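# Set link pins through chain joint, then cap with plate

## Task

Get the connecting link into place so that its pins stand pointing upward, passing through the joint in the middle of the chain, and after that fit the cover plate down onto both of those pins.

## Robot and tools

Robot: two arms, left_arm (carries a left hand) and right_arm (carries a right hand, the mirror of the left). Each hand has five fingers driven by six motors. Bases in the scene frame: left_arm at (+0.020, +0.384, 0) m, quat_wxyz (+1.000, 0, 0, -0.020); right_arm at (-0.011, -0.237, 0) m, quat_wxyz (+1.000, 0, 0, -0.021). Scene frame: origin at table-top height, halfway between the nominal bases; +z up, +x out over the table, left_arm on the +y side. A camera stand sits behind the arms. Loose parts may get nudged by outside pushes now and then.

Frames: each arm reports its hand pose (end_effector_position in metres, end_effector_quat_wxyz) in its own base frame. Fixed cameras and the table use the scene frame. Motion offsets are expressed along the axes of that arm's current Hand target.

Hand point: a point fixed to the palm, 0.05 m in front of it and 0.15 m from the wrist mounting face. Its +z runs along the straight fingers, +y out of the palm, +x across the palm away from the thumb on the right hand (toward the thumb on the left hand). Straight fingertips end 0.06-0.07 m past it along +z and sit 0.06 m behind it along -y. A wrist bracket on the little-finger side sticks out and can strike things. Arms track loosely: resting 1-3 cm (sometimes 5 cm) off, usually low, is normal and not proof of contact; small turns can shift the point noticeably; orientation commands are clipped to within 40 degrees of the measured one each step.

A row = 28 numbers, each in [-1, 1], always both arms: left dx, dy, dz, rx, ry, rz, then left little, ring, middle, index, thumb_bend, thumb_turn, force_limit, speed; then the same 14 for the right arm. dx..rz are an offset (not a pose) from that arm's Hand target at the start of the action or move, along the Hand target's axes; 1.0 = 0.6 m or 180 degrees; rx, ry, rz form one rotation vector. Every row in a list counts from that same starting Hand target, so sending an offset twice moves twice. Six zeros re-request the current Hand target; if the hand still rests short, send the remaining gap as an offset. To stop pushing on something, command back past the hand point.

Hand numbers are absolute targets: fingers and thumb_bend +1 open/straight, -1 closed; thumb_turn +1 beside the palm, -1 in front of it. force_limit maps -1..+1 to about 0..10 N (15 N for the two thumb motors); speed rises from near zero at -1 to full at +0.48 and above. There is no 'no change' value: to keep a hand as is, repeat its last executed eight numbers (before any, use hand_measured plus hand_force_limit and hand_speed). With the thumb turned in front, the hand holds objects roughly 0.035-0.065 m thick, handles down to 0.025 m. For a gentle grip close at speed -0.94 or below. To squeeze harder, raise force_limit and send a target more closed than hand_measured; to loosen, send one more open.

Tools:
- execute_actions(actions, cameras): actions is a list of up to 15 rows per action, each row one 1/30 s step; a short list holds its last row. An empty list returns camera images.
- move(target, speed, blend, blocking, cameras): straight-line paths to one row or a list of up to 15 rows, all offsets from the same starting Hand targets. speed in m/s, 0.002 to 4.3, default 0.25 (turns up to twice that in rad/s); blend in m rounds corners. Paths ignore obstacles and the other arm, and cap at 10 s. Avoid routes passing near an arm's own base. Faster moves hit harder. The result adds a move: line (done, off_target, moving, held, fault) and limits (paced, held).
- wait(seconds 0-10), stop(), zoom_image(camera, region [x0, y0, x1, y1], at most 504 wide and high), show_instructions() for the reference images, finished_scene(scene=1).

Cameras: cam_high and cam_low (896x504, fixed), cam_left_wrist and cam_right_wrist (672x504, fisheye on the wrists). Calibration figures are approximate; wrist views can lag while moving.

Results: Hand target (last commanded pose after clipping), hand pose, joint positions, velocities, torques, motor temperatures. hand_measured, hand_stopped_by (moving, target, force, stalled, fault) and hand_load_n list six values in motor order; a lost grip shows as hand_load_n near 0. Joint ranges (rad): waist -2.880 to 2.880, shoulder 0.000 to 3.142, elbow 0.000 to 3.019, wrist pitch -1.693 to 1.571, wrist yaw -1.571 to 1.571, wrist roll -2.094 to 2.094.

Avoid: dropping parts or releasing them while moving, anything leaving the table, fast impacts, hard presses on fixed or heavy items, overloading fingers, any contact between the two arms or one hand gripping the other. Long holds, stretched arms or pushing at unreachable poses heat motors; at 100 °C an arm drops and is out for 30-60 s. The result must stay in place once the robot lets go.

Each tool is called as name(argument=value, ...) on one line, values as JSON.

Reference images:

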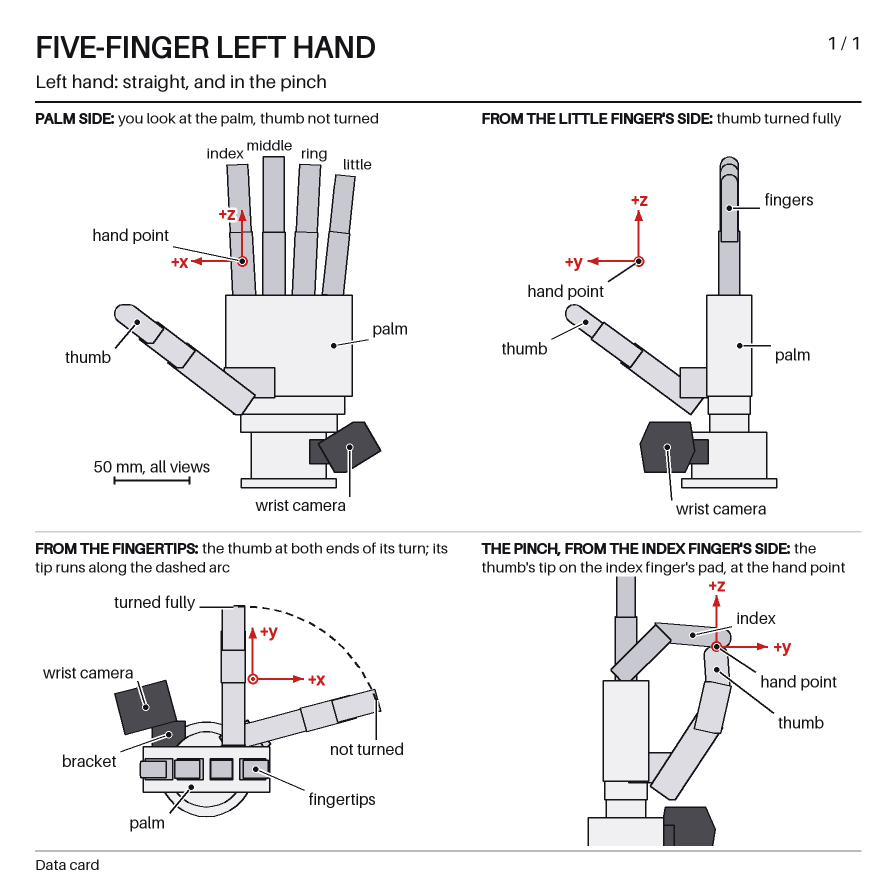

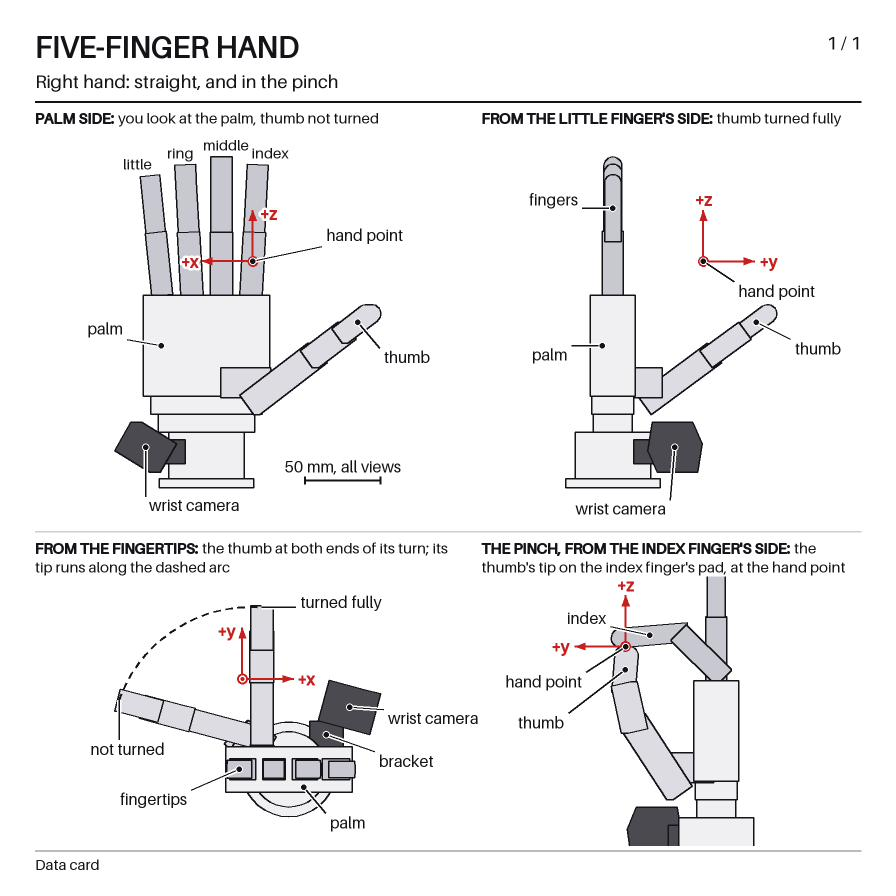

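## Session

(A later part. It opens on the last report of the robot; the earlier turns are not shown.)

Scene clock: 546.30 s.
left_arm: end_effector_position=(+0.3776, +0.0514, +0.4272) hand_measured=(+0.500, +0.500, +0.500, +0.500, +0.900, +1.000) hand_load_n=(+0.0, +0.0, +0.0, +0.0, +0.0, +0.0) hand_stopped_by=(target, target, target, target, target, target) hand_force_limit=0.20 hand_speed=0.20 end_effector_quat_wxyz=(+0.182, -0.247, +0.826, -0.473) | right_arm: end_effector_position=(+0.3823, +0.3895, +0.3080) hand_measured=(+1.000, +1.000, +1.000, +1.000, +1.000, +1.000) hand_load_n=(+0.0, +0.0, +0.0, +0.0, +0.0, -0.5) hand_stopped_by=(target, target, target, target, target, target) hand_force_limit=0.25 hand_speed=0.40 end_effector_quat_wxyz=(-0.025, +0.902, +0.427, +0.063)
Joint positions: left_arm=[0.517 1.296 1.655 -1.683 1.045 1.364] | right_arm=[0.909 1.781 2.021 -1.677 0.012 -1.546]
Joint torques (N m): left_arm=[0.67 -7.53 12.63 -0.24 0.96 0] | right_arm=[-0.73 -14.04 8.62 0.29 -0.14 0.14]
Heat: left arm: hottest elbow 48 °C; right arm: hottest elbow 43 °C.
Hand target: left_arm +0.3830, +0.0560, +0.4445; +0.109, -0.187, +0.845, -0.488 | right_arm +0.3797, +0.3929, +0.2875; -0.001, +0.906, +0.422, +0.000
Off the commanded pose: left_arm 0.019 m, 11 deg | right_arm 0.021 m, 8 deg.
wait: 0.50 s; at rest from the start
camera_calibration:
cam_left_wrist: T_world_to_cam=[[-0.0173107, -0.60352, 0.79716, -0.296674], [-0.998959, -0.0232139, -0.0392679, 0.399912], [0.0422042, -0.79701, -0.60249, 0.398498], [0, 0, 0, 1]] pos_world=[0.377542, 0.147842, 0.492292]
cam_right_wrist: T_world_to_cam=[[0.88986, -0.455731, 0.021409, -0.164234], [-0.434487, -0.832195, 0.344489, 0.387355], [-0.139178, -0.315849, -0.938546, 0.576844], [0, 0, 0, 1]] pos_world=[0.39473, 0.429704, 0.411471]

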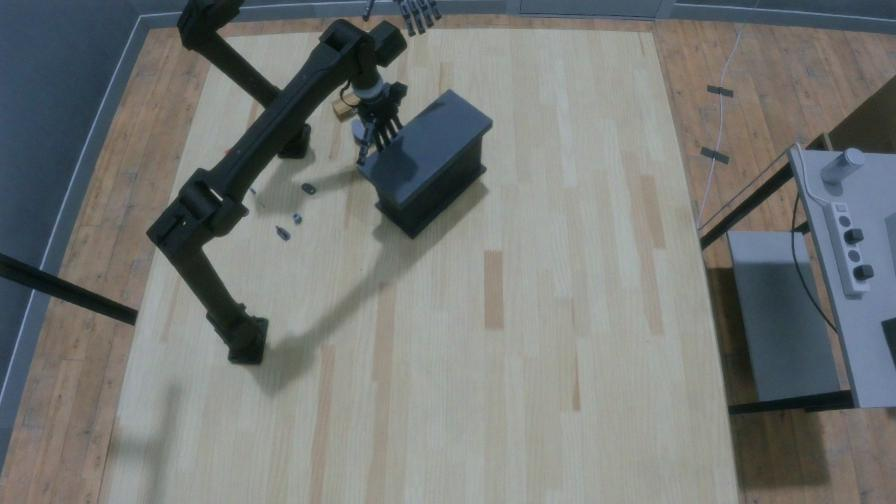

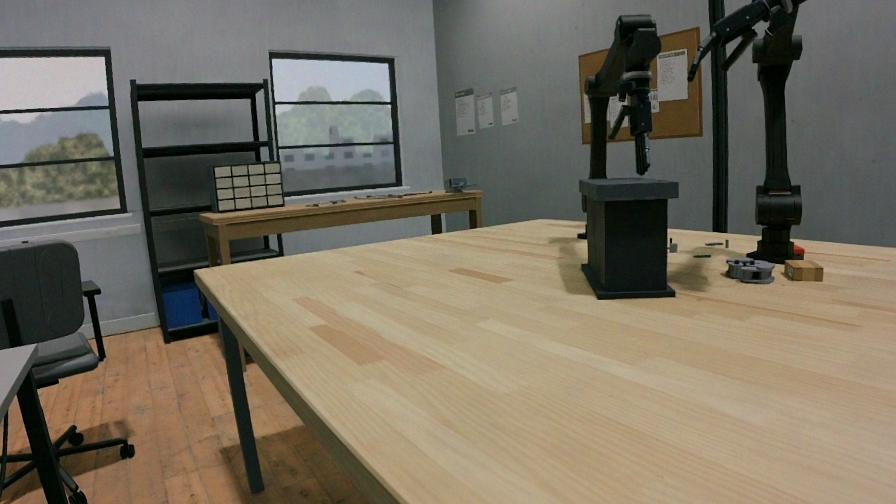

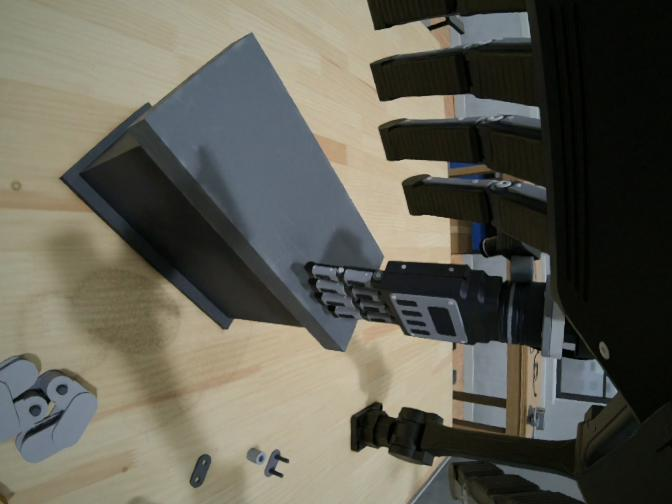

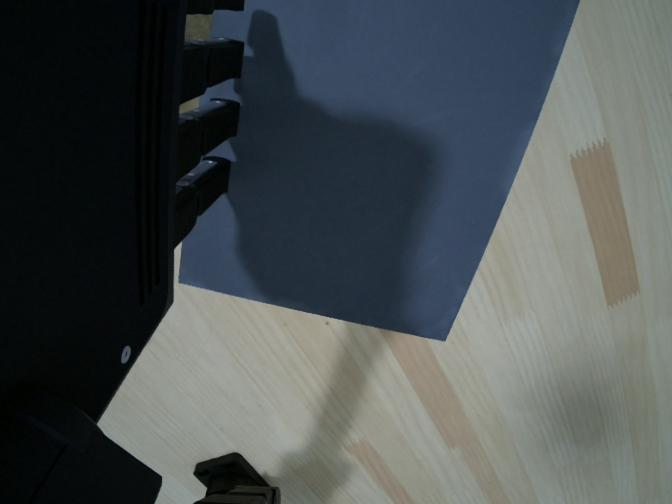

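move(target=[0.1258,0.1502,-0.1935,-0.13,0,0,0.5,0.5,0.5,0.5,0.9,1,0.2,0.2,0,0.03,-0.1,0,0,0,1,1,1,1,1,1,0.25,0.4], speed=0.25, cameras=["cam_left_wrist","cam_high"])

Scene clock: 550.17 s.
left_arm: end_effector_position=(+0.2561, +0.1598, +0.4284) hand_measured=(+0.500, +0.500, +0.500, +0.500, +0.900, +1.000) hand_load_n=(+0.0, +0.0, +0.0, +0.0, +0.0, +0.0) hand_stopped_by=(target, target, target, target, target, target) hand_force_limit=0.20 hand_speed=0.20 end_effector_quat_wxyz=(+0.288, -0.279, +0.899, -0.177) | right_arm: end_effector_position=(+0.3881, +0.3817, +0.3239) hand_measured=(+1.000, +1.000, +1.000, +1.000, +1.000, +1.000) hand_load_n=(+0.5, +0.0, +0.0, +0.0, +0.0, +0.0) hand_stopped_by=(target, target, target, target, target, target) hand_force_limit=0.25 hand_speed=0.40 end_effector_quat_wxyz=(-0.025, +0.901, +0.426, +0.079)
Joint positions: left_arm=[0.73 1.03 1.573 -1.683 0.556 1.574] | right_arm=[0.897 1.76 2.032 -1.678 0.025 -1.559]
Joint torques (N m): left_arm=[0.21 -3.72 6.91 0.12 0.41 0.03] | right_arm=[-1.44 -16.85 13.09 0.39 0.04 -0.07]
Heat: left arm: hottest elbow 48 °C; right arm: hottest elbow 43 °C.
Hand target: left_arm +0.2531, +0.1560, +0.4244; +0.069, -0.206, +0.927, -0.307 | right_arm +0.3934, +0.3813, +0.3474; +0.000, +0.906, +0.422, +0.000
Off the commanded pose: left_arm 0.006 m, 31 deg | right_arm 0.024 m, 10 deg.
joint sent to its limit (left arm) — joint 4 (wrist pitch), lower limit. The joint targets are off in orientation, not in position.
joint sent to its limit (right arm) — joint 4 (wrist pitch), lower limit. The joint targets are off in orientation, not in position.
move: off_target (left_arm, right_arm)
camera_calibration:
cam_left_wrist: T_world_to_cam=[[0.182084, -0.933608, 0.308581, -0.0234045], [-0.972327, -0.217676, -0.0848344, 0.324838], [0.146373, -0.284595, -0.947407, 0.530046], [0, 0, 0, 1]] pos_world=[0.242526, 0.199707, 0.536949]
Images, in order (width x height): cam_high 896x504, cam_left_wrist 672x504.

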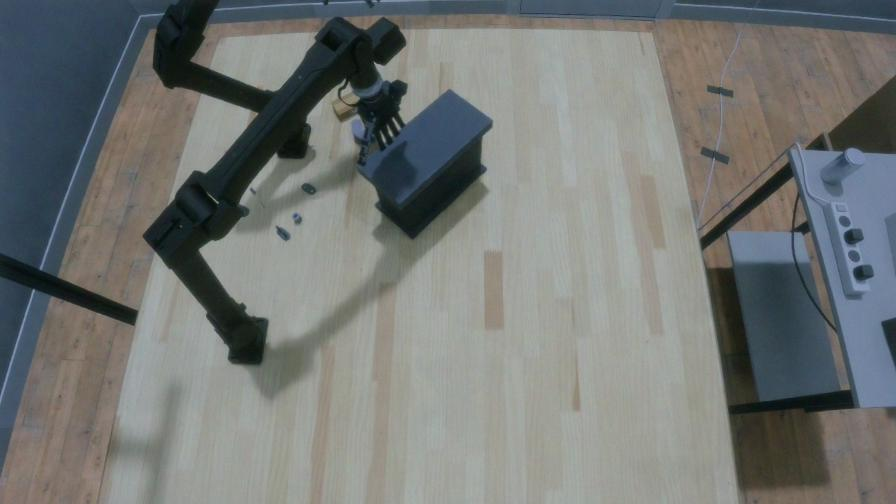

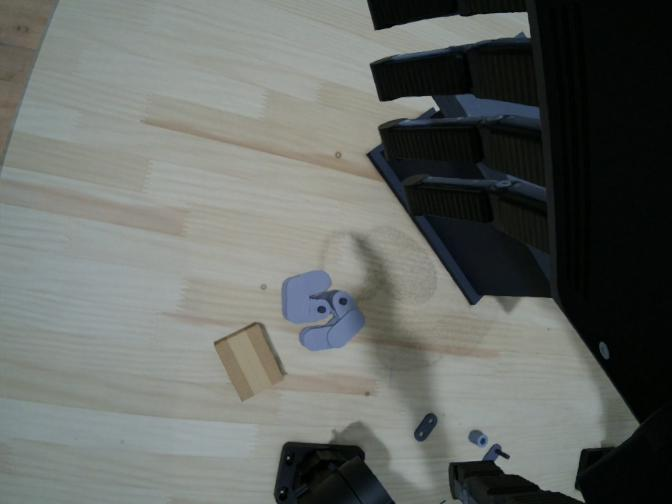

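execute_actions(actions=[])

zoom_image(camera="cam_left_wrist", region=[250, 230, 390, 370])

Scene clock: 551.47 s.
left_arm: end_effector_position=(+0.2562, +0.1599, +0.4284) hand_measured=(+0.500, +0.500, +0.500, +0.500, +0.900, +1.000) hand_load_n=(+0.0, +0.0, +0.0, +0.0, +0.0, -0.5) hand_stopped_by=(target, target, target, target, target, target) hand_force_limit=0.20 hand_speed=0.20 end_effector_quat_wxyz=(+0.288, -0.279, +0.899, -0.176) | right_arm: end_effector_position=(+0.3881, +0.3818, +0.3239) hand_measured=(+1.000, +1.000, +1.000, +1.000, +1.000, +1.000) hand_load_n=(+0.0, +0.0, +0.0, +0.0, +0.0, +0.0) hand_stopped_by=(target, target, target, target, target, target) hand_force_limit=0.25 hand_speed=0.40 end_effector_quat_wxyz=(-0.025, +0.901, +0.426, +0.079)
Joint positions: left_arm=[0.73 1.03 1.573 -1.683 0.556 1.575] | right_arm=[0.897 1.76 2.032 -1.678 0.025 -1.559]
Joint velocities: within noise
Joint torques (N m): left_arm=[0.5 -3.49 7.01 0.18 0.44 0.04] | right_arm=[-1.08 -16.85 13.11 0.53 0.04 -0.08]
Motor temperatures (°C): left_arm=[31 28 48 25 26 25] | right_arm=[27 27 43 24 23 26]
Heat: left arm: hottest elbow 48 °C; right arm: hottest elbow 43 °C.
Hand target: left_arm +0.2531, +0.1560, +0.4244; +0.069, -0.206, +0.927, -0.307 | right_arm +0.3935, +0.3813, +0.3475; +0.000, +0.906, +0.423, +0.000
Off the commanded pose: left_arm 0.006 m, 31 deg | right_arm 0.024 m, 10 deg.
camera_calibration:
cam_left_wrist: T_world_to_cam=[[0.18142, -0.933861, 0.308206, -0.0230102], [-0.972466, -0.216981, -0.0850244, 0.324931], [0.146276, -0.284295, -0.947513, 0.530051], [0, 0, 0, 1]] pos_world=[0.242625, 0.199706, 0.536948]
cam_right_wrist: T_world_to_cam=[[0.888204, -0.457619, 0.0409806, -0.178181], [-0.445733, -0.836619, 0.318418, 0.392472], [-0.111429, -0.301087, -0.947064, 0.576599], [0, 0, 0, 1]] pos_world=[0.397449, 0.420417, 0.428408]

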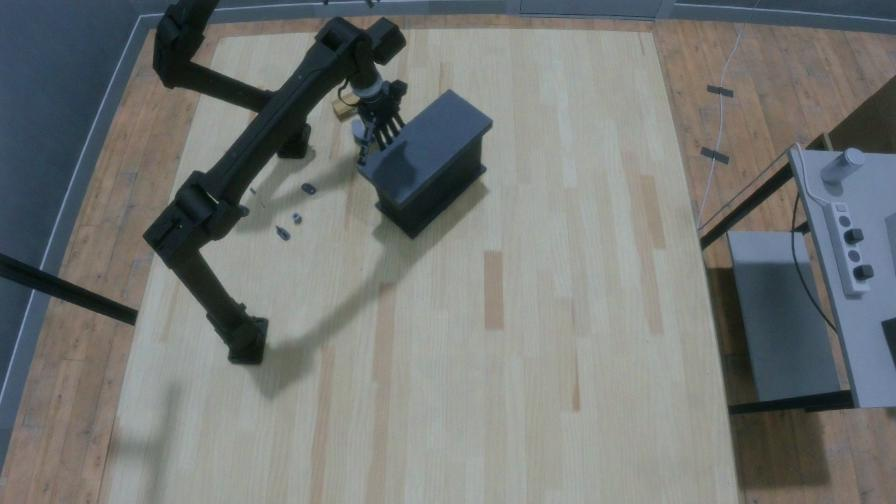

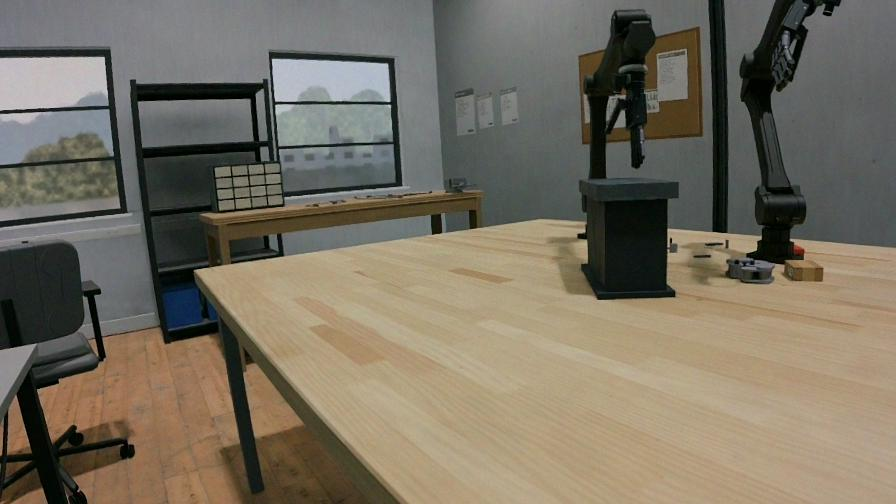

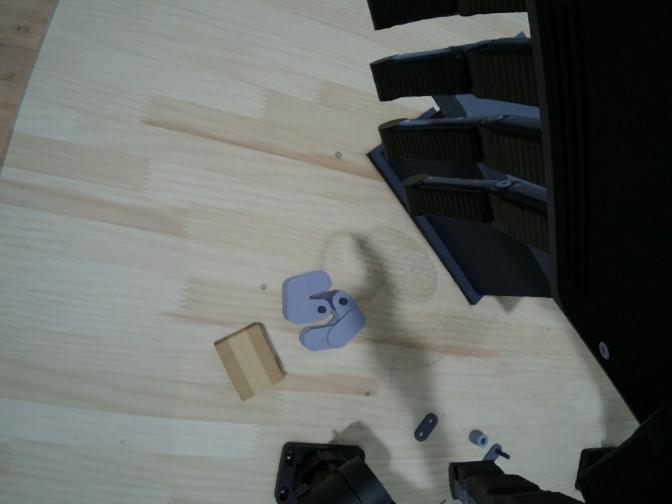

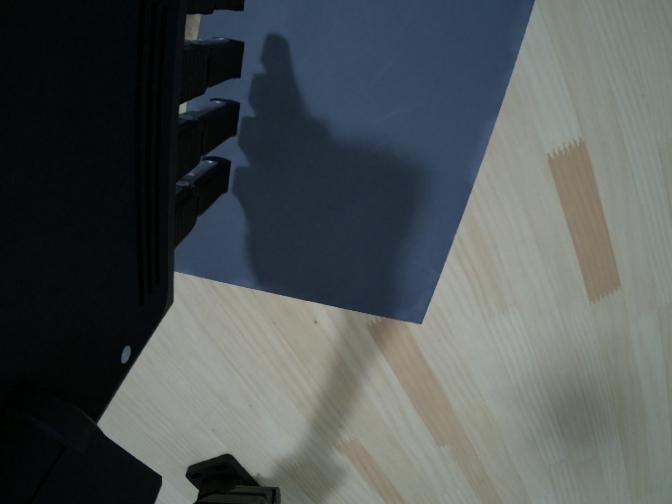

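Scaled by 3.600 from the camera's 672x504 image, which has a finer 960x720 frame.

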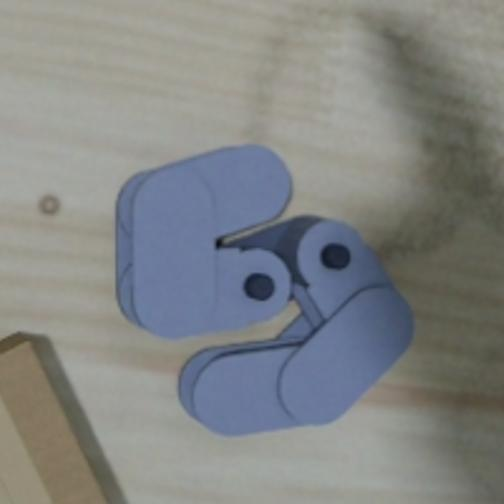

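move(target=[[0,0,0,0,0,0,0.5,0.5,0.5,0.5,0.9,1,0.2,0.2, 0,0,-0.1,0,0,0,1,1,1,1,1,1,0.25,0.4],[0.0102,-0.1253,0.1442,0,-0.2146,-0.2891,0.5,0.5,0.5,0.5,0.9,1,0.2,0.2, -0.5237,0.727,-0.1,0,0,0.333,1,1,1,1,1,1,0.25,0.4],[0.3637,-0.3893,0.3820,0,-0.0490,-0.0660,0.5,0.5,0.5,0.5,0.9,1,0.2,0.2, -0.5237,0.727,-0.1,0,0,0.333,1,1,1,1,1,1,0.25,0.4],[0.6927,-0.181,0.4347,0,0.1563,0.2106,0.5,0.5,0.5,0.5,0.9,1,0.2,0.2, -0.5237,0.727,-0.1,0,0,0.333,1,1,1,1,1,1,0.25,0.4]], blend=[0.03,0.03,0.03,0], speed=0.25, cameras=["cam_high","cam_left_wrist"])

Scene clock: 567.67 s.
left_arm: end_effector_position=(-0.0200, -0.2384, +0.2834) hand_measured=(+0.500, +0.500, +0.500, +0.500, +0.900, +1.000) hand_load_n=(+0.0, -0.5, +0.0, +0.0, +0.0, +0.0) hand_stopped_by=(target, target, target, target, target, target) hand_force_limit=0.20 hand_speed=0.20 end_effector_quat_wxyz=(-0.062, +0.175, +0.934, -0.305) | right_arm: end_effector_position=(+0.5152, -0.1391, +0.4025) hand_measured=(+1.000, +1.000, +1.000, +1.000, +1.000, +1.000) hand_load_n=(+0.0, +0.0, +0.0, +0.0, +0.0, +0.0) hand_stopped_by=(target, target, target, target, target, target) hand_force_limit=0.25 hand_speed=0.40 end_effector_quat_wxyz=(+0.031, +0.983, -0.078, +0.165)
Joint positions: left_arm=[-1.388 0.732 1.008 -1.294 0.324 0.461] | right_arm=[-0.135 1.67 2.111 -1.678 0.043 -1.554]
Joint torques (N m): left_arm=[0.5 -0.32 7.83 1.4 0.31 0.04] | right_arm=[-0.56 -12.34 13.16 0.75 0.05 -0.07]
Heat: left arm: hottest elbow 45 °C; right arm: hottest elbow 45 °C.
Hand target: left_arm -0.0207, -0.2398, +0.2796; -0.060, +0.183, +0.932, -0.308 | right_arm +0.5253, -0.1400, +0.4068; -0.001, +0.996, -0.087, +0.000
Off the commanded pose: left_arm 0.004 m, 1 deg | right_arm 0.011 m, 19 deg.
joint sent to its limit (right arm) — joint 4 (wrist pitch), lower limit. The joint targets are off in orientation, not in position.
move: off_target (right_arm)
camera_calibration:
cam_left_wrist: T_world_to_cam=[[-0.569055, -0.613278, 0.547783, -0.306507], [-0.583479, 0.770546, 0.256538, 0.103965], [-0.579421, -0.173635, -0.796318, 0.288839], [0, 0, 0, 1]] pos_world=[0.0536012, -0.217932, 0.371236]
Images, in order (width x height): cam_high 896x504, cam_left_wrist 672x504.

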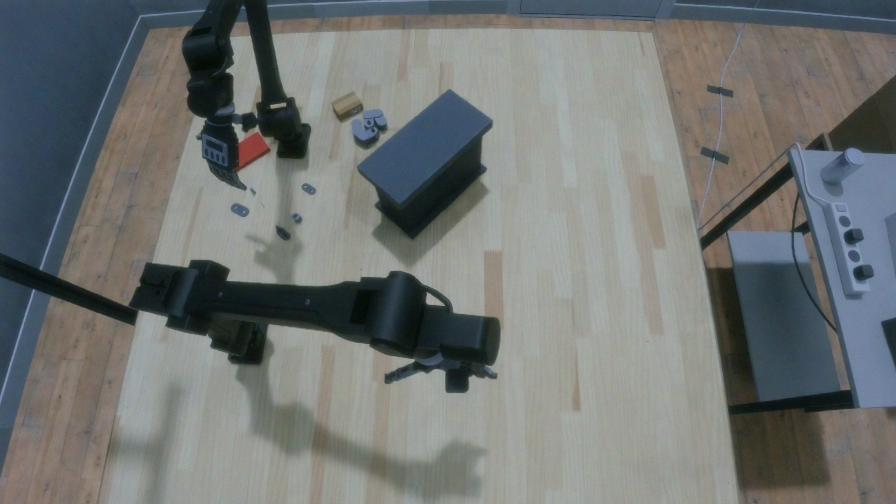

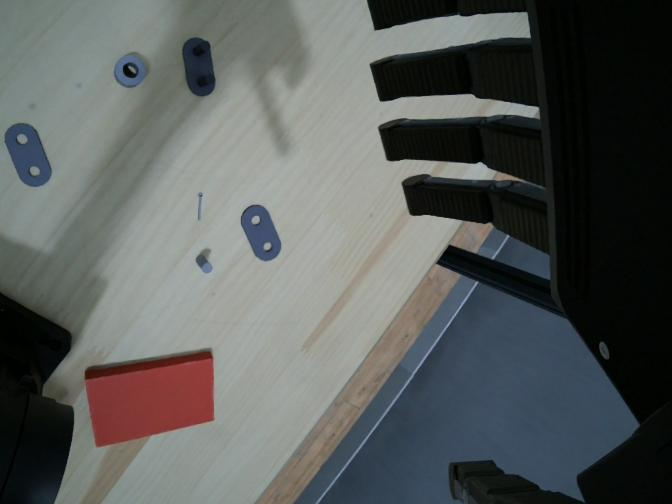

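zoom_image(camera="cam_left_wrist", region=[200, 170, 340, 310])

zoom_image(camera="cam_high", region=[330, 85, 410, 155])

zoom_image(camera="cam_left_wrist", region=[0, 30, 240, 210])

Scaled by 3.600 from the camera's 672x504 image, which has a finer 960x720 frame.

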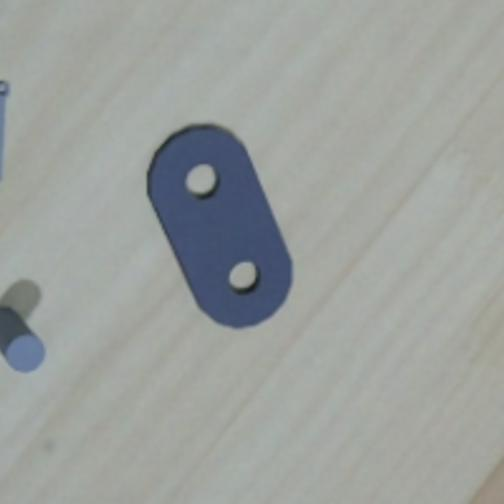

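Scaled by 6.300 from the camera's 896x504 image, which has a finer 1280x720 frame.

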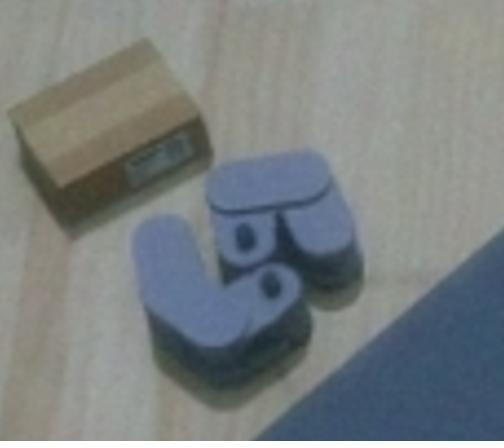

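Scaled by 2.100 from the camera's 672x504 image, which has a finer 960x720 frame.

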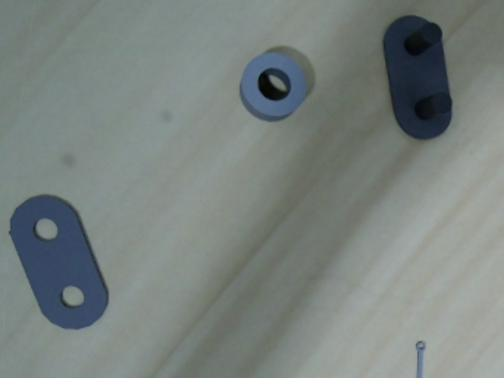

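move(target=[0.1812,0.0987,0.3203,0.0467,0.0026,0.0036,-1,-1,-0.1,-0.1,0.9,-1,0.2,0.4, 0,0,0,0,0,0,1,1,1,1,1,1,0.25,0.4], speed=0.2, cameras=["cam_left_wrist"])

Scene clock: 571.30 s.
left_arm: end_effector_position=(-0.1441, -0.2617, +0.0952) hand_measured=(-1.000, -1.000, -0.100, -0.100, +0.900, -1.000) hand_load_n=(+0.0, +0.0, +0.0, +0.0, +0.0, +0.0) hand_stopped_by=(target, target, target, target, target, target) hand_force_limit=0.20 hand_speed=0.40 end_effector_quat_wxyz=(-0.073, +0.186, +0.905, -0.376) | right_arm: end_effector_position=(+0.5152, -0.1391, +0.4025) hand_measured=(+1.000, +1.000, +1.000, +1.000, +1.000, +1.000) hand_load_n=(+0.0, +0.0, +0.0, +0.0, +0.0, +0.0) hand_stopped_by=(target, target, target, target, target, target) hand_force_limit=0.25 hand_speed=0.40 end_effector_quat_wxyz=(+0.031, +0.983, -0.078, +0.165)
Joint positions: left_arm=[-1.974 0.721 0.445 -0.509 -0.006 0.004] | right_arm=[-0.135 1.67 2.111 -1.678 0.043 -1.554]
Joint torques (N m): left_arm=[0.56 0.97 8.03 1.74 -0.04 -0.16] | right_arm=[-0.32 -12.57 12.9 0.8 0.05 -0.1]
Heat: left arm: hottest elbow 44 °C; right arm: hottest elbow 45 °C.
Hand target: left_arm -0.1464, -0.2610, +0.0897; -0.075, +0.185, +0.905, -0.375 | right_arm +0.5253, -0.1400, +0.4068; -0.001, +0.996, -0.087, +0.000
Off the commanded pose: left_arm 0.006 m, 0 deg | right_arm 0.011 m, 19 deg.
joint sent to its limit (right arm) — joint 4 (wrist pitch), lower limit. The joint targets are off in orientation, not in position.
move: off_target (right_arm)
camera_calibration:
cam_left_wrist: T_world_to_cam=[[-0.558336, -0.50775, 0.656088, -0.269526], [-0.552097, 0.817696, 0.16298, 0.123585], [-0.619233, -0.271226, -0.736876, 0.0260239], [0, 0, 0, 1]] pos_world=[-0.0661404, -0.230849, 0.175867]
Images, in order (width x height): cam_left_wrist 672x504.

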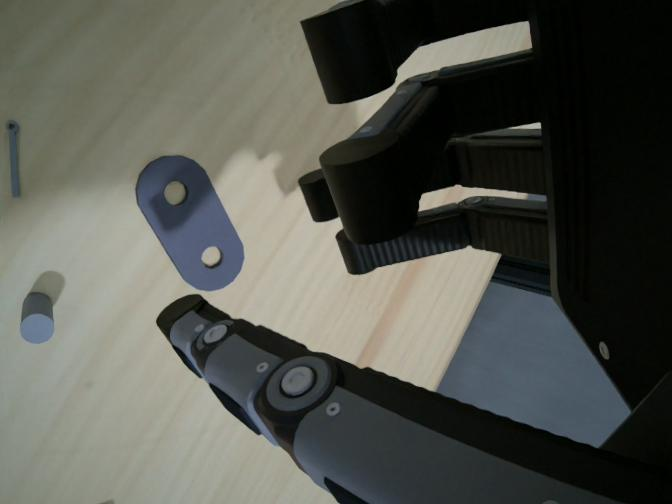

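move(target=[-0.0075,0.0378,0.0322,0,-0.0031,-0.0031,-1,-1,-0.05,0.0,0.75,-1,0.2,0.4, 0,0,0,0,0,0,1,1,1,1,1,1,0.25,0.4], speed=0.1, cameras=["cam_left_wrist"])

zoom_image(camera="cam_left_wrist", region=[100, 130, 400, 355])

Scene clock: 576.70 s.
left_arm: end_effector_position=(-0.1431, -0.2601, +0.0657) hand_measured=(-1.000, -1.000, -0.050, +0.000, +0.750, -1.000) hand_load_n=(+0.0, +0.0, +0.0, +0.0, +0.0, +0.5) hand_stopped_by=(target, target, target, target, target, target) hand_force_limit=0.20 hand_speed=0.40 end_effector_quat_wxyz=(-0.073, +0.185, +0.905, -0.376) | right_arm: end_effector_position=(+0.5152, -0.1391, +0.4025) hand_measured=(+1.000, +1.000, +1.000, +1.000, +1.000, +1.000) hand_load_n=(+0.0, +0.0, +0.0, +0.0, +0.0, +0.0) hand_stopped_by=(target, target, target, target, target, target) hand_force_limit=0.25 hand_speed=0.40 end_effector_quat_wxyz=(+0.031, +0.983, -0.078, +0.165)
Joint positions: left_arm=[-1.973 0.757 0.376 -0.403 -0.006 0.003] | right_arm=[-0.135 1.67 2.111 -1.678 0.043 -1.554]
Joint torques (N m): left_arm=[1.2 0.03 7.8 1.95 0 -0.15] | right_arm=[-0.5 -12.16 13.04 0.69 0.08 -0.07]
Motor temperatures (°C): left_arm=[31 28 43 25 25 25] | right_arm=[26 27 46 24 23 26]
Heat: left arm: hottest elbow 43 °C; right arm: hottest elbow 46 °C.
Hand target: left_arm -0.1413, -0.2605, +0.0600; -0.072, +0.178, +0.907, -0.376 | right_arm +0.5253, -0.1400, +0.4068; -0.001, +0.996, -0.087, +0.000
Off the commanded pose: left_arm 0.006 m, 1 deg | right_arm 0.011 m, 19 deg.
joint sent to its limit (right arm) — joint 4 (wrist pitch), lower limit. The joint targets are off in orientation, not in position.
move: off_target (right_arm)
camera_calibration:
cam_left_wrist: T_world_to_cam=[[-0.556994, -0.508353, 0.656761, -0.248847], [-0.553336, 0.816856, 0.162991, 0.127199], [-0.619336, -0.272624, -0.736274, 0.00498071], [0, 0, 0, 1]] pos_world=[-0.0651376, -0.229048, 0.146368]
Images, in order (width x height): cam_left_wrist 672x504.

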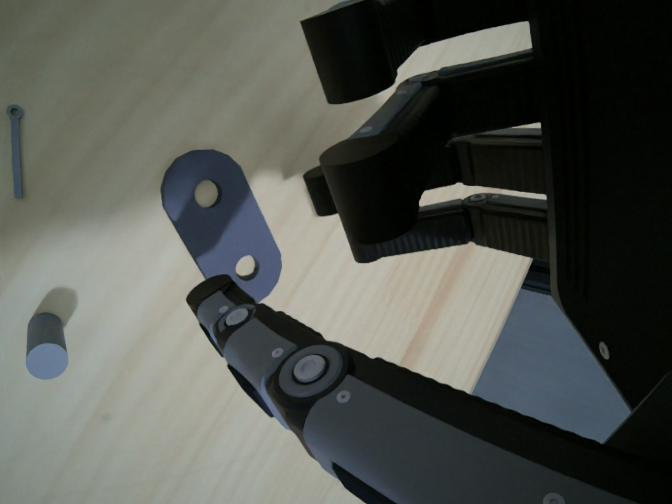

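Scaled by 1.680 from the camera's 672x504 image, which has a finer 960x720 frame.

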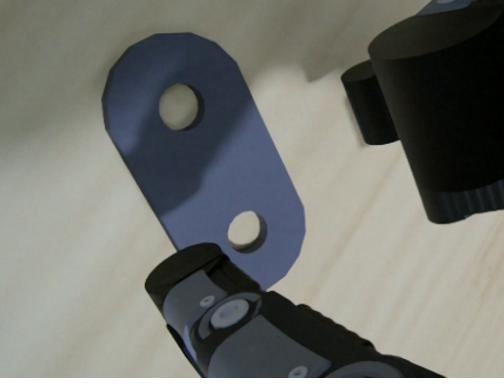

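move(target=[-0.008,0.0212,0.0228,-0.0222,0,0,-1,-1,-0.05,0.0,0.85,-1,0.2,0.4, 0,0,0,0,0,0,1,1,1,1,1,1,0.25,0.4], speed=0.06, cameras=["cam_left_wrist"])

zoom_image(camera="cam_left_wrist", region=[150, 130, 400, 330])

Scene clock: 579.10 s.
left_arm: end_effector_position=(-0.1378, -0.2589, +0.0416) hand_measured=(-1.000, -1.000, -0.050, +0.000, +0.850, -1.000) hand_load_n=(+0.0, +0.0, +0.0, +0.0, -0.5, +0.0) hand_stopped_by=(target, target, target, target, target, target) hand_force_limit=0.20 hand_speed=0.40 end_effector_quat_wxyz=(-0.067, +0.180, +0.921, -0.339) | right_arm: end_effector_position=(+0.5152, -0.1391, +0.4025) hand_measured=(+1.000, +1.000, +1.000, +1.000, +1.000, +1.000) hand_load_n=(+0.0, +0.0, +0.0, +0.0, +0.0, +0.0) hand_stopped_by=(target, target, target, target, target, target) hand_force_limit=0.25 hand_speed=0.40 end_effector_quat_wxyz=(+0.031, +0.983, -0.078, +0.165)
Joint positions: left_arm=[-1.951 0.855 0.376 -0.386 0.005 0.004] | right_arm=[-0.135 1.67 2.111 -1.678 0.043 -1.554]
Joint torques (N m): left_arm=[1.26 -0.5 8.25 2 0.19 0.01] | right_arm=[-0.26 -12.81 13.07 0.79 0.02 -0.09]
Heat: left arm: hottest elbow 43 °C; right arm: hottest elbow 46 °C.
Hand target: left_arm -0.1370, -0.2630, +0.0413; -0.066, +0.181, +0.919, -0.344 | right_arm +0.5253, -0.1400, +0.4068; -0.001, +0.996, -0.087, +0.000
Off the commanded pose: left_arm 0.004 m, 1 deg | right_arm 0.011 m, 19 deg.
joint sent to its limit (right arm) — joint 4 (wrist pitch), lower limit. The joint targets are off in orientation, not in position.
move: off_target (right_arm)
camera_calibration:
cam_left_wrist: T_world_to_cam=[[-0.564825, -0.565176, 0.601289, -0.242861], [-0.569245, 0.794379, 0.211946, 0.123086], [-0.597439, -0.222569, -0.770409, 0.00825906], [0, 0, 0, 1]] pos_world=[-0.0621734, -0.233198, 0.126305]
Images, in order (width x height): cam_left_wrist 672x504.

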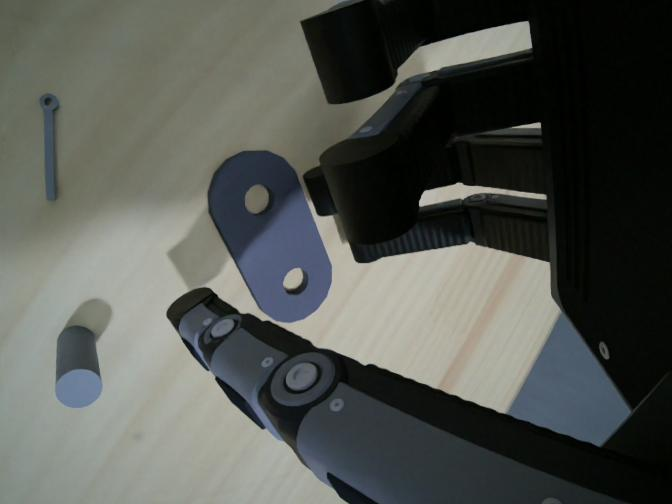

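Scaled by 2.016 from the camera's 672x504 image, which has a finer 960x720 frame.

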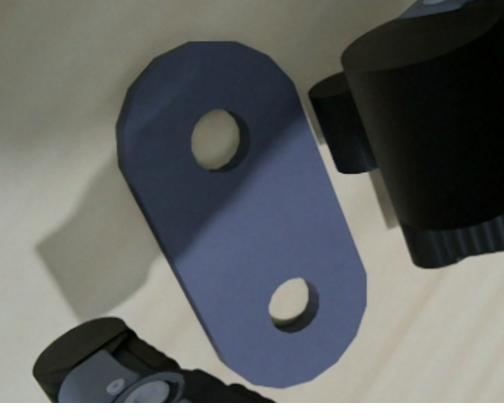

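move(target=[-0.0028,-0.0075,0.002,0,0,0,-1,-1,-0.05,0.0,0.85,-1,0.2,0.4, 0,0,0,0,0,0,1,1,1,1,1,1,0.25,0.4], speed=0.06, cameras=["cam_left_wrist"])

zoom_image(camera="cam_left_wrist", region=[150, 130, 400, 330])

Scene clock: 580.97 s.
left_arm: end_effector_position=(-0.1361, -0.2588, +0.0387) hand_measured=(-1.000, -1.000, -0.050, +0.000, +0.850, -1.000) hand_load_n=(+0.0, +0.0, +0.0, +0.0, +0.0, +0.0) hand_stopped_by=(target, target, target, target, target, target) hand_force_limit=0.20 hand_speed=0.40 end_effector_quat_wxyz=(-0.066, +0.180, +0.923, -0.334) | right_arm: end_effector_position=(+0.5152, -0.1391, +0.4025) hand_measured=(+1.000, +1.000, +1.000, +1.000, +1.000, +1.000) hand_load_n=(+0.0, +0.0, +0.0, +0.0, +0.0, +0.0) hand_stopped_by=(target, target, target, target, target, target) hand_force_limit=0.25 hand_speed=0.40 end_effector_quat_wxyz=(+0.031, +0.983, -0.078, +0.165)
Joint positions: left_arm=[-1.943 0.866 0.376 -0.385 0.01 0.01] | right_arm=[-0.135 1.67 2.111 -1.678 0.043 -1.554]
Joint torques (N m): left_arm=[1.67 0.03 9.14 1.77 0.2 0.01] | right_arm=[-0.32 -12.57 12.86 0.85 0.02 -0.08]
Heat: left arm: hottest elbow 43 °C; right arm: hottest elbow 46 °C.
Hand target: left_arm -0.1371, -0.2675, +0.0434; -0.066, +0.181, +0.919, -0.344 | right_arm +0.5253, -0.1400, +0.4068; -0.001, +0.996, -0.087, +0.000
Off the commanded pose: left_arm 0.010 m, 1 deg | right_arm 0.011 m, 19 deg.
joint sent to its limit (right arm) — joint 4 (wrist pitch), lower limit. The joint targets are off in orientation, not in position.
move: off_target (right_arm)
camera_calibration:
cam_left_wrist: T_world_to_cam=[[-0.56688, -0.570952, 0.593853, -0.241642], [-0.569943, 0.792319, 0.217708, 0.123665], [-0.594821, -0.215048, -0.774559, 0.00944899], [0, 0, 0, 1]] pos_world=[-0.0608799, -0.233916, 0.123896]
Images, in order (width x height): cam_left_wrist 672x504.

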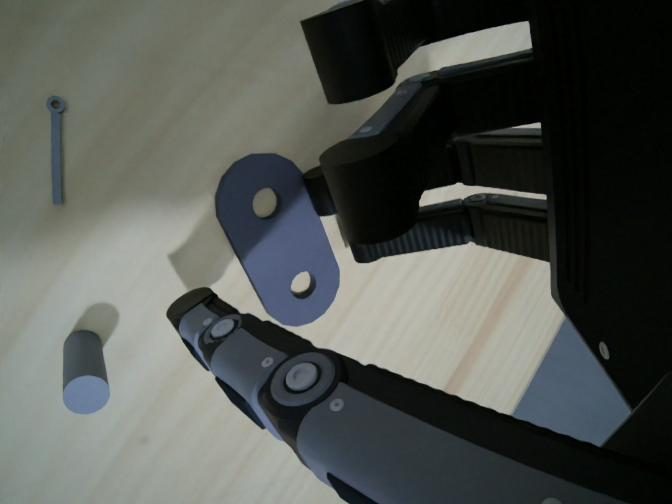

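Scaled by 2.016 from the camera's 672x504 image, which has a finer 960x720 frame.

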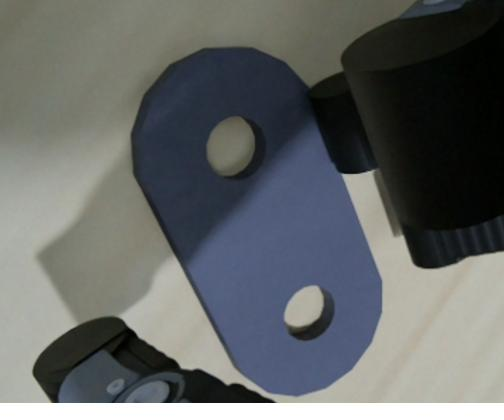

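move(target=[0,-0.0108,-0.0127,0,0,0,-1,-1,-0.05,0.0,0.85,-1,0.2,0.4, 0,0,0,0,0,0,1,1,1,1,1,1,0.25,0.4], speed=0.06, cameras=["cam_left_wrist"])

zoom_image(camera="cam_left_wrist", region=[150, 130, 400, 330])

Scene clock: 582.23 s.
left_arm: end_effector_position=(-0.1354, -0.2570, +0.0387) hand_measured=(-1.000, -1.000, -0.050, +0.000, +0.850, -1.000) hand_load_n=(+0.0, +0.0, +0.0, +0.0, +0.0, +0.0) hand_stopped_by=(target, target, target, target, target, target) hand_force_limit=0.20 hand_speed=0.40 end_effector_quat_wxyz=(-0.066, +0.181, +0.923, -0.332) | right_arm: end_effector_position=(+0.5152, -0.1391, +0.4025) hand_measured=(+1.000, +1.000, +1.000, +1.000, +1.000, +1.000) hand_load_n=(+0.0, +0.5, +0.0, +0.0, +0.0, +0.0) hand_stopped_by=(target, target, target, target, target, target) hand_force_limit=0.25 hand_speed=0.40 end_effector_quat_wxyz=(+0.031, +0.983, -0.078, +0.165)
Joint positions: left_arm=[-1.943 0.862 0.376 -0.394 0.01 0.01] | right_arm=[-0.135 1.67 2.111 -1.678 0.043 -1.554]
Joint torques (N m): left_arm=[1.73 -1.9 10.76 0.49 0.16 0.02] | right_arm=[-0.26 -13.04 13.09 0.77 0.05 -0.06]
Heat: left arm: hottest elbow 43 °C; right arm: hottest elbow 46 °C.
Hand target: left_arm -0.1371, -0.2674, +0.0535; -0.066, +0.181, +0.919, -0.344 | right_arm +0.5253, -0.1400, +0.4068; -0.001, +0.996, -0.087, +0.000
Off the commanded pose: left_arm 0.018 m, 1 deg | right_arm 0.011 m, 19 deg.
joint sent to its limit (right arm) — joint 4 (wrist pitch), lower limit. The joint targets are off in orientation, not in position.
move: off_target (left_arm, right_arm)
camera_calibration:
cam_left_wrist: T_world_to_cam=[[-0.568244, -0.573489, 0.590093, -0.240949], [-0.570159, 0.791484, 0.220166, 0.122405], [-0.593311, -0.211339, -0.776735, 0.0115344], [0, 0, 0, 1]] pos_world=[-0.060284, -0.232625, 0.124192]
Images, in order (width x height): cam_left_wrist 672x504.

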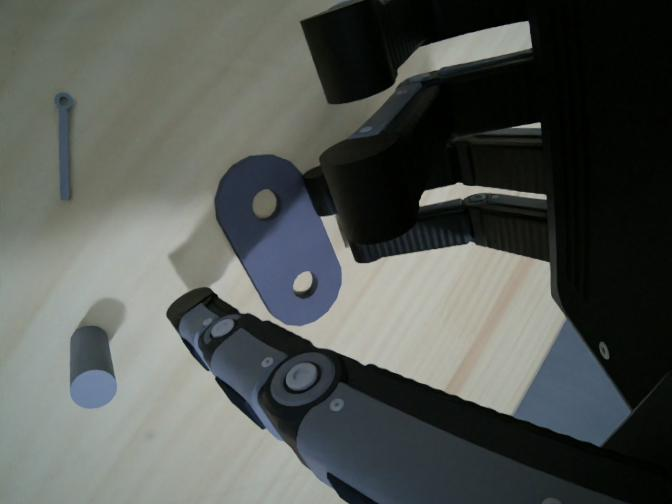

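Scaled by 2.016 from the camera's 672x504 image, which has a finer 960x720 frame.

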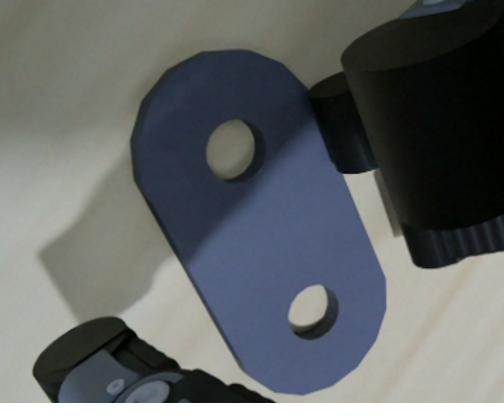

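move(target=[0,-0.0162,-0.019,0,0,0,-1,-1,-0.05,0.0,0.85,-1,0.2,0.4, 0,0,0,0,0,0,1,1,1,1,1,1,0.25,0.4], speed=0.06, cameras=["cam_left_wrist"])

Scene clock: 583.67 s.
left_arm: end_effector_position=(-0.1315, -0.2469, +0.0408) hand_measured=(-1.000, -1.000, -0.050, +0.000, +0.850, -1.000) hand_load_n=(+0.5, +0.0, +0.0, +0.0, +0.5, +0.0) hand_stopped_by=(target, target, target, target, target, target) hand_force_limit=0.20 hand_speed=0.40 end_effector_quat_wxyz=(-0.063, +0.181, +0.928, -0.320) | right_arm: end_effector_position=(+0.5152, -0.1391, +0.4025) hand_measured=(+1.000, +1.000, +1.000, +1.000, +1.000, +1.000) hand_load_n=(+0.0, +0.0, +0.0, +0.0, +0.0, +0.0) hand_stopped_by=(target, target, target, target, target, target) hand_force_limit=0.25 hand_speed=0.40 end_effector_quat_wxyz=(+0.031, +0.983, -0.078, +0.165)
Joint positions: left_arm=[-1.943 0.832 0.379 -0.455 0.01 0.01] | right_arm=[-0.135 1.67 2.111 -1.678 0.043 -1.554]
Joint torques (N m): left_arm=[1.14 -1.32 12.75 0.53 0.14 -0.01] | right_arm=[-0.26 -12.45 12.96 0.72 0.1 -0.05]
Heat: left arm: hottest elbow 43 °C; right arm: hottest elbow 46 °C.
Hand target: left_arm -0.1370, -0.2672, +0.0684; -0.066, +0.181, +0.919, -0.344 | right_arm +0.5253, -0.1400, +0.4068; -0.001, +0.996, -0.087, +0.000
Off the commanded pose: left_arm 0.035 m, 3 deg | right_arm 0.011 m, 19 deg.
joint sent to its limit (right arm) — joint 4 (wrist pitch), lower limit. The joint targets are off in orientation, not in position.
move: off_target (left_arm, right_arm)
camera_calibration:
cam_left_wrist: T_world_to_cam=[[-0.573994, -0.58809, 0.569808, -0.237592], [-0.572375, 0.785774, 0.234405, 0.113819], [-0.585592, -0.191597, -0.787638, 0.0239525], [0, 0, 0, 1]] pos_world=[-0.0572026, -0.224572, 0.127568]
Images, in order (width x height): cam_left_wrist 672x504.

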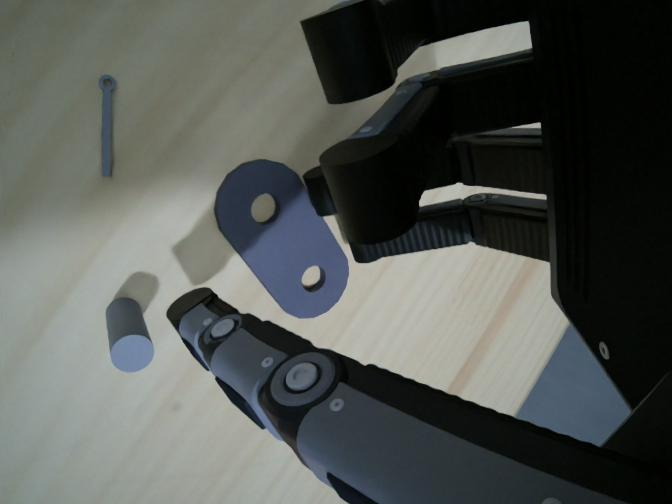

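move(target=[0,-0.0216,-0.0254,0,0,0,-1,-1,-0.05,0.0,0.85,-1,0.2,0.4, 0,0,0,0,0,0,1,1,1,1,1,1,0.25,0.4], speed=0.08, cameras=["cam_left_wrist"])

Scene clock: 584.97 s.
left_arm: end_effector_position=(-0.1318, -0.2478, +0.0596) hand_measured=(-1.000, -1.000, -0.050, +0.000, +0.850, -1.000) hand_load_n=(+0.0, +0.0, +0.0, +0.0, +0.0, +0.0) hand_stopped_by=(target, target, target, target, target, target) hand_force_limit=0.20 hand_speed=0.40 end_effector_quat_wxyz=(-0.063, +0.181, +0.928, -0.319) | right_arm: end_effector_position=(+0.5152, -0.1391, +0.4025) hand_measured=(+1.000, +1.000, +1.000, +1.000, +1.000, +1.000) hand_load_n=(+0.0, -0.5, +0.0, +0.0, +0.0, +0.0) hand_stopped_by=(target, target, target, target, target, target) hand_force_limit=0.25 hand_speed=0.40 end_effector_quat_wxyz=(+0.031, +0.983, -0.078, +0.165)
Joint positions: left_arm=[-1.943 0.801 0.421 -0.529 0.01 0.01] | right_arm=[-0.135 1.67 2.111 -1.678 0.043 -1.554]
Joint torques (N m): left_arm=[1.61 -1.32 13.12 0.59 0.15 -0.01] | right_arm=[-0.44 -12.92 13 0.73 0.05 -0.09]
Heat: left arm: hottest elbow 43 °C; right arm: hottest elbow 46 °C.
Hand target: left_arm -0.1370, -0.2670, +0.0884; -0.066, +0.181, +0.919, -0.344 | right_arm +0.5253, -0.1400, +0.4068; -0.001, +0.996, -0.087, +0.000
Off the commanded pose: left_arm 0.035 m, 3 deg | right_arm 0.011 m, 19 deg.
joint sent to its limit (right arm) — joint 4 (wrist pitch), lower limit. The joint targets are off in orientation, not in position.
move: off_target (left_arm, right_arm)
camera_calibration:
cam_left_wrist: T_world_to_cam=[[-0.574344, -0.588877, 0.568642, -0.249266], [-0.572515, 0.785451, 0.235145, 0.109837], [-0.585111, -0.190502, -0.78826, 0.0387577], [0, 0, 0, 1]] pos_world=[-0.0576038, -0.225675, 0.146467]
Images, in order (width x height): cam_left_wrist 672x504.

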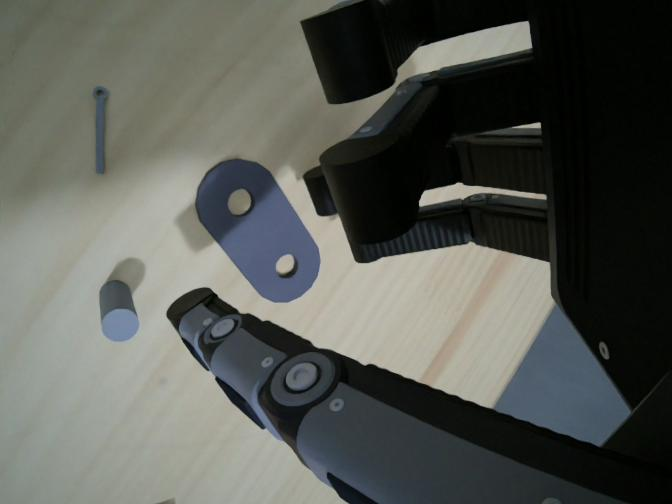

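move(target=[-0.0015,-0.0108,-0.027,0,-0.0413,-0.0473,-1,-1,-0.05,0.0,0.85,-1,0.2,0.4, 0,0,0,0,0,0,1,1,1,1,1,1,0.25,0.4], speed=0.1, cameras=[])

Scene clock: 587.80 s.
left_arm: end_effector_position=(-0.1238, -0.2454, +0.0741) hand_measured=(-1.000, -1.000, -0.050, +0.000, +0.850, -1.000) hand_load_n=(+0.0, +0.5, +0.0, +0.0, +0.0, +0.0) hand_stopped_by=(target, target, target, target, target, target) hand_force_limit=0.20 hand_speed=0.40 end_effector_quat_wxyz=(-0.022, +0.094, +0.941, -0.324) | right_arm: end_effector_position=(+0.5152, -0.1391, +0.4025) hand_measured=(+1.000, +1.000, +1.000, +1.000, +1.000, +1.000) hand_load_n=(+0.0, +0.0, +0.0, +0.0, +0.0, +0.0) hand_stopped_by=(target, target, target, target, target, target) hand_force_limit=0.25 hand_speed=0.40 end_effector_quat_wxyz=(+0.031, +0.983, -0.078, +0.165)
Joint positions: left_arm=[-2.003 0.744 0.444 -0.626 -0.162 -0.18] | right_arm=[-0.135 1.67 2.111 -1.678 0.043 -1.554]
Joint torques (N m): left_arm=[0.26 -0.73 13.49 0.64 -0.16 -0.18] | right_arm=[-0.62 -12.4 12.98 0.81 0.06 -0.08]
Heat: left arm: hottest elbow 44 °C; right arm: hottest elbow 46 °C.
Hand target: left_arm -0.1340, -0.2620, +0.1049; -0.032, +0.089, +0.932, -0.349 | right_arm +0.5253, -0.1400, +0.4068; -0.001, +0.996, -0.087, +0.000
Off the commanded pose: left_arm 0.036 m, 3 deg | right_arm 0.011 m, 19 deg.
joint sent to its limit (right arm) — joint 4 (wrist pitch), lower limit. The joint targets are off in orientation, not in position.
move: off_target (left_arm, right_arm)
No camera images: "cameras" was empty.


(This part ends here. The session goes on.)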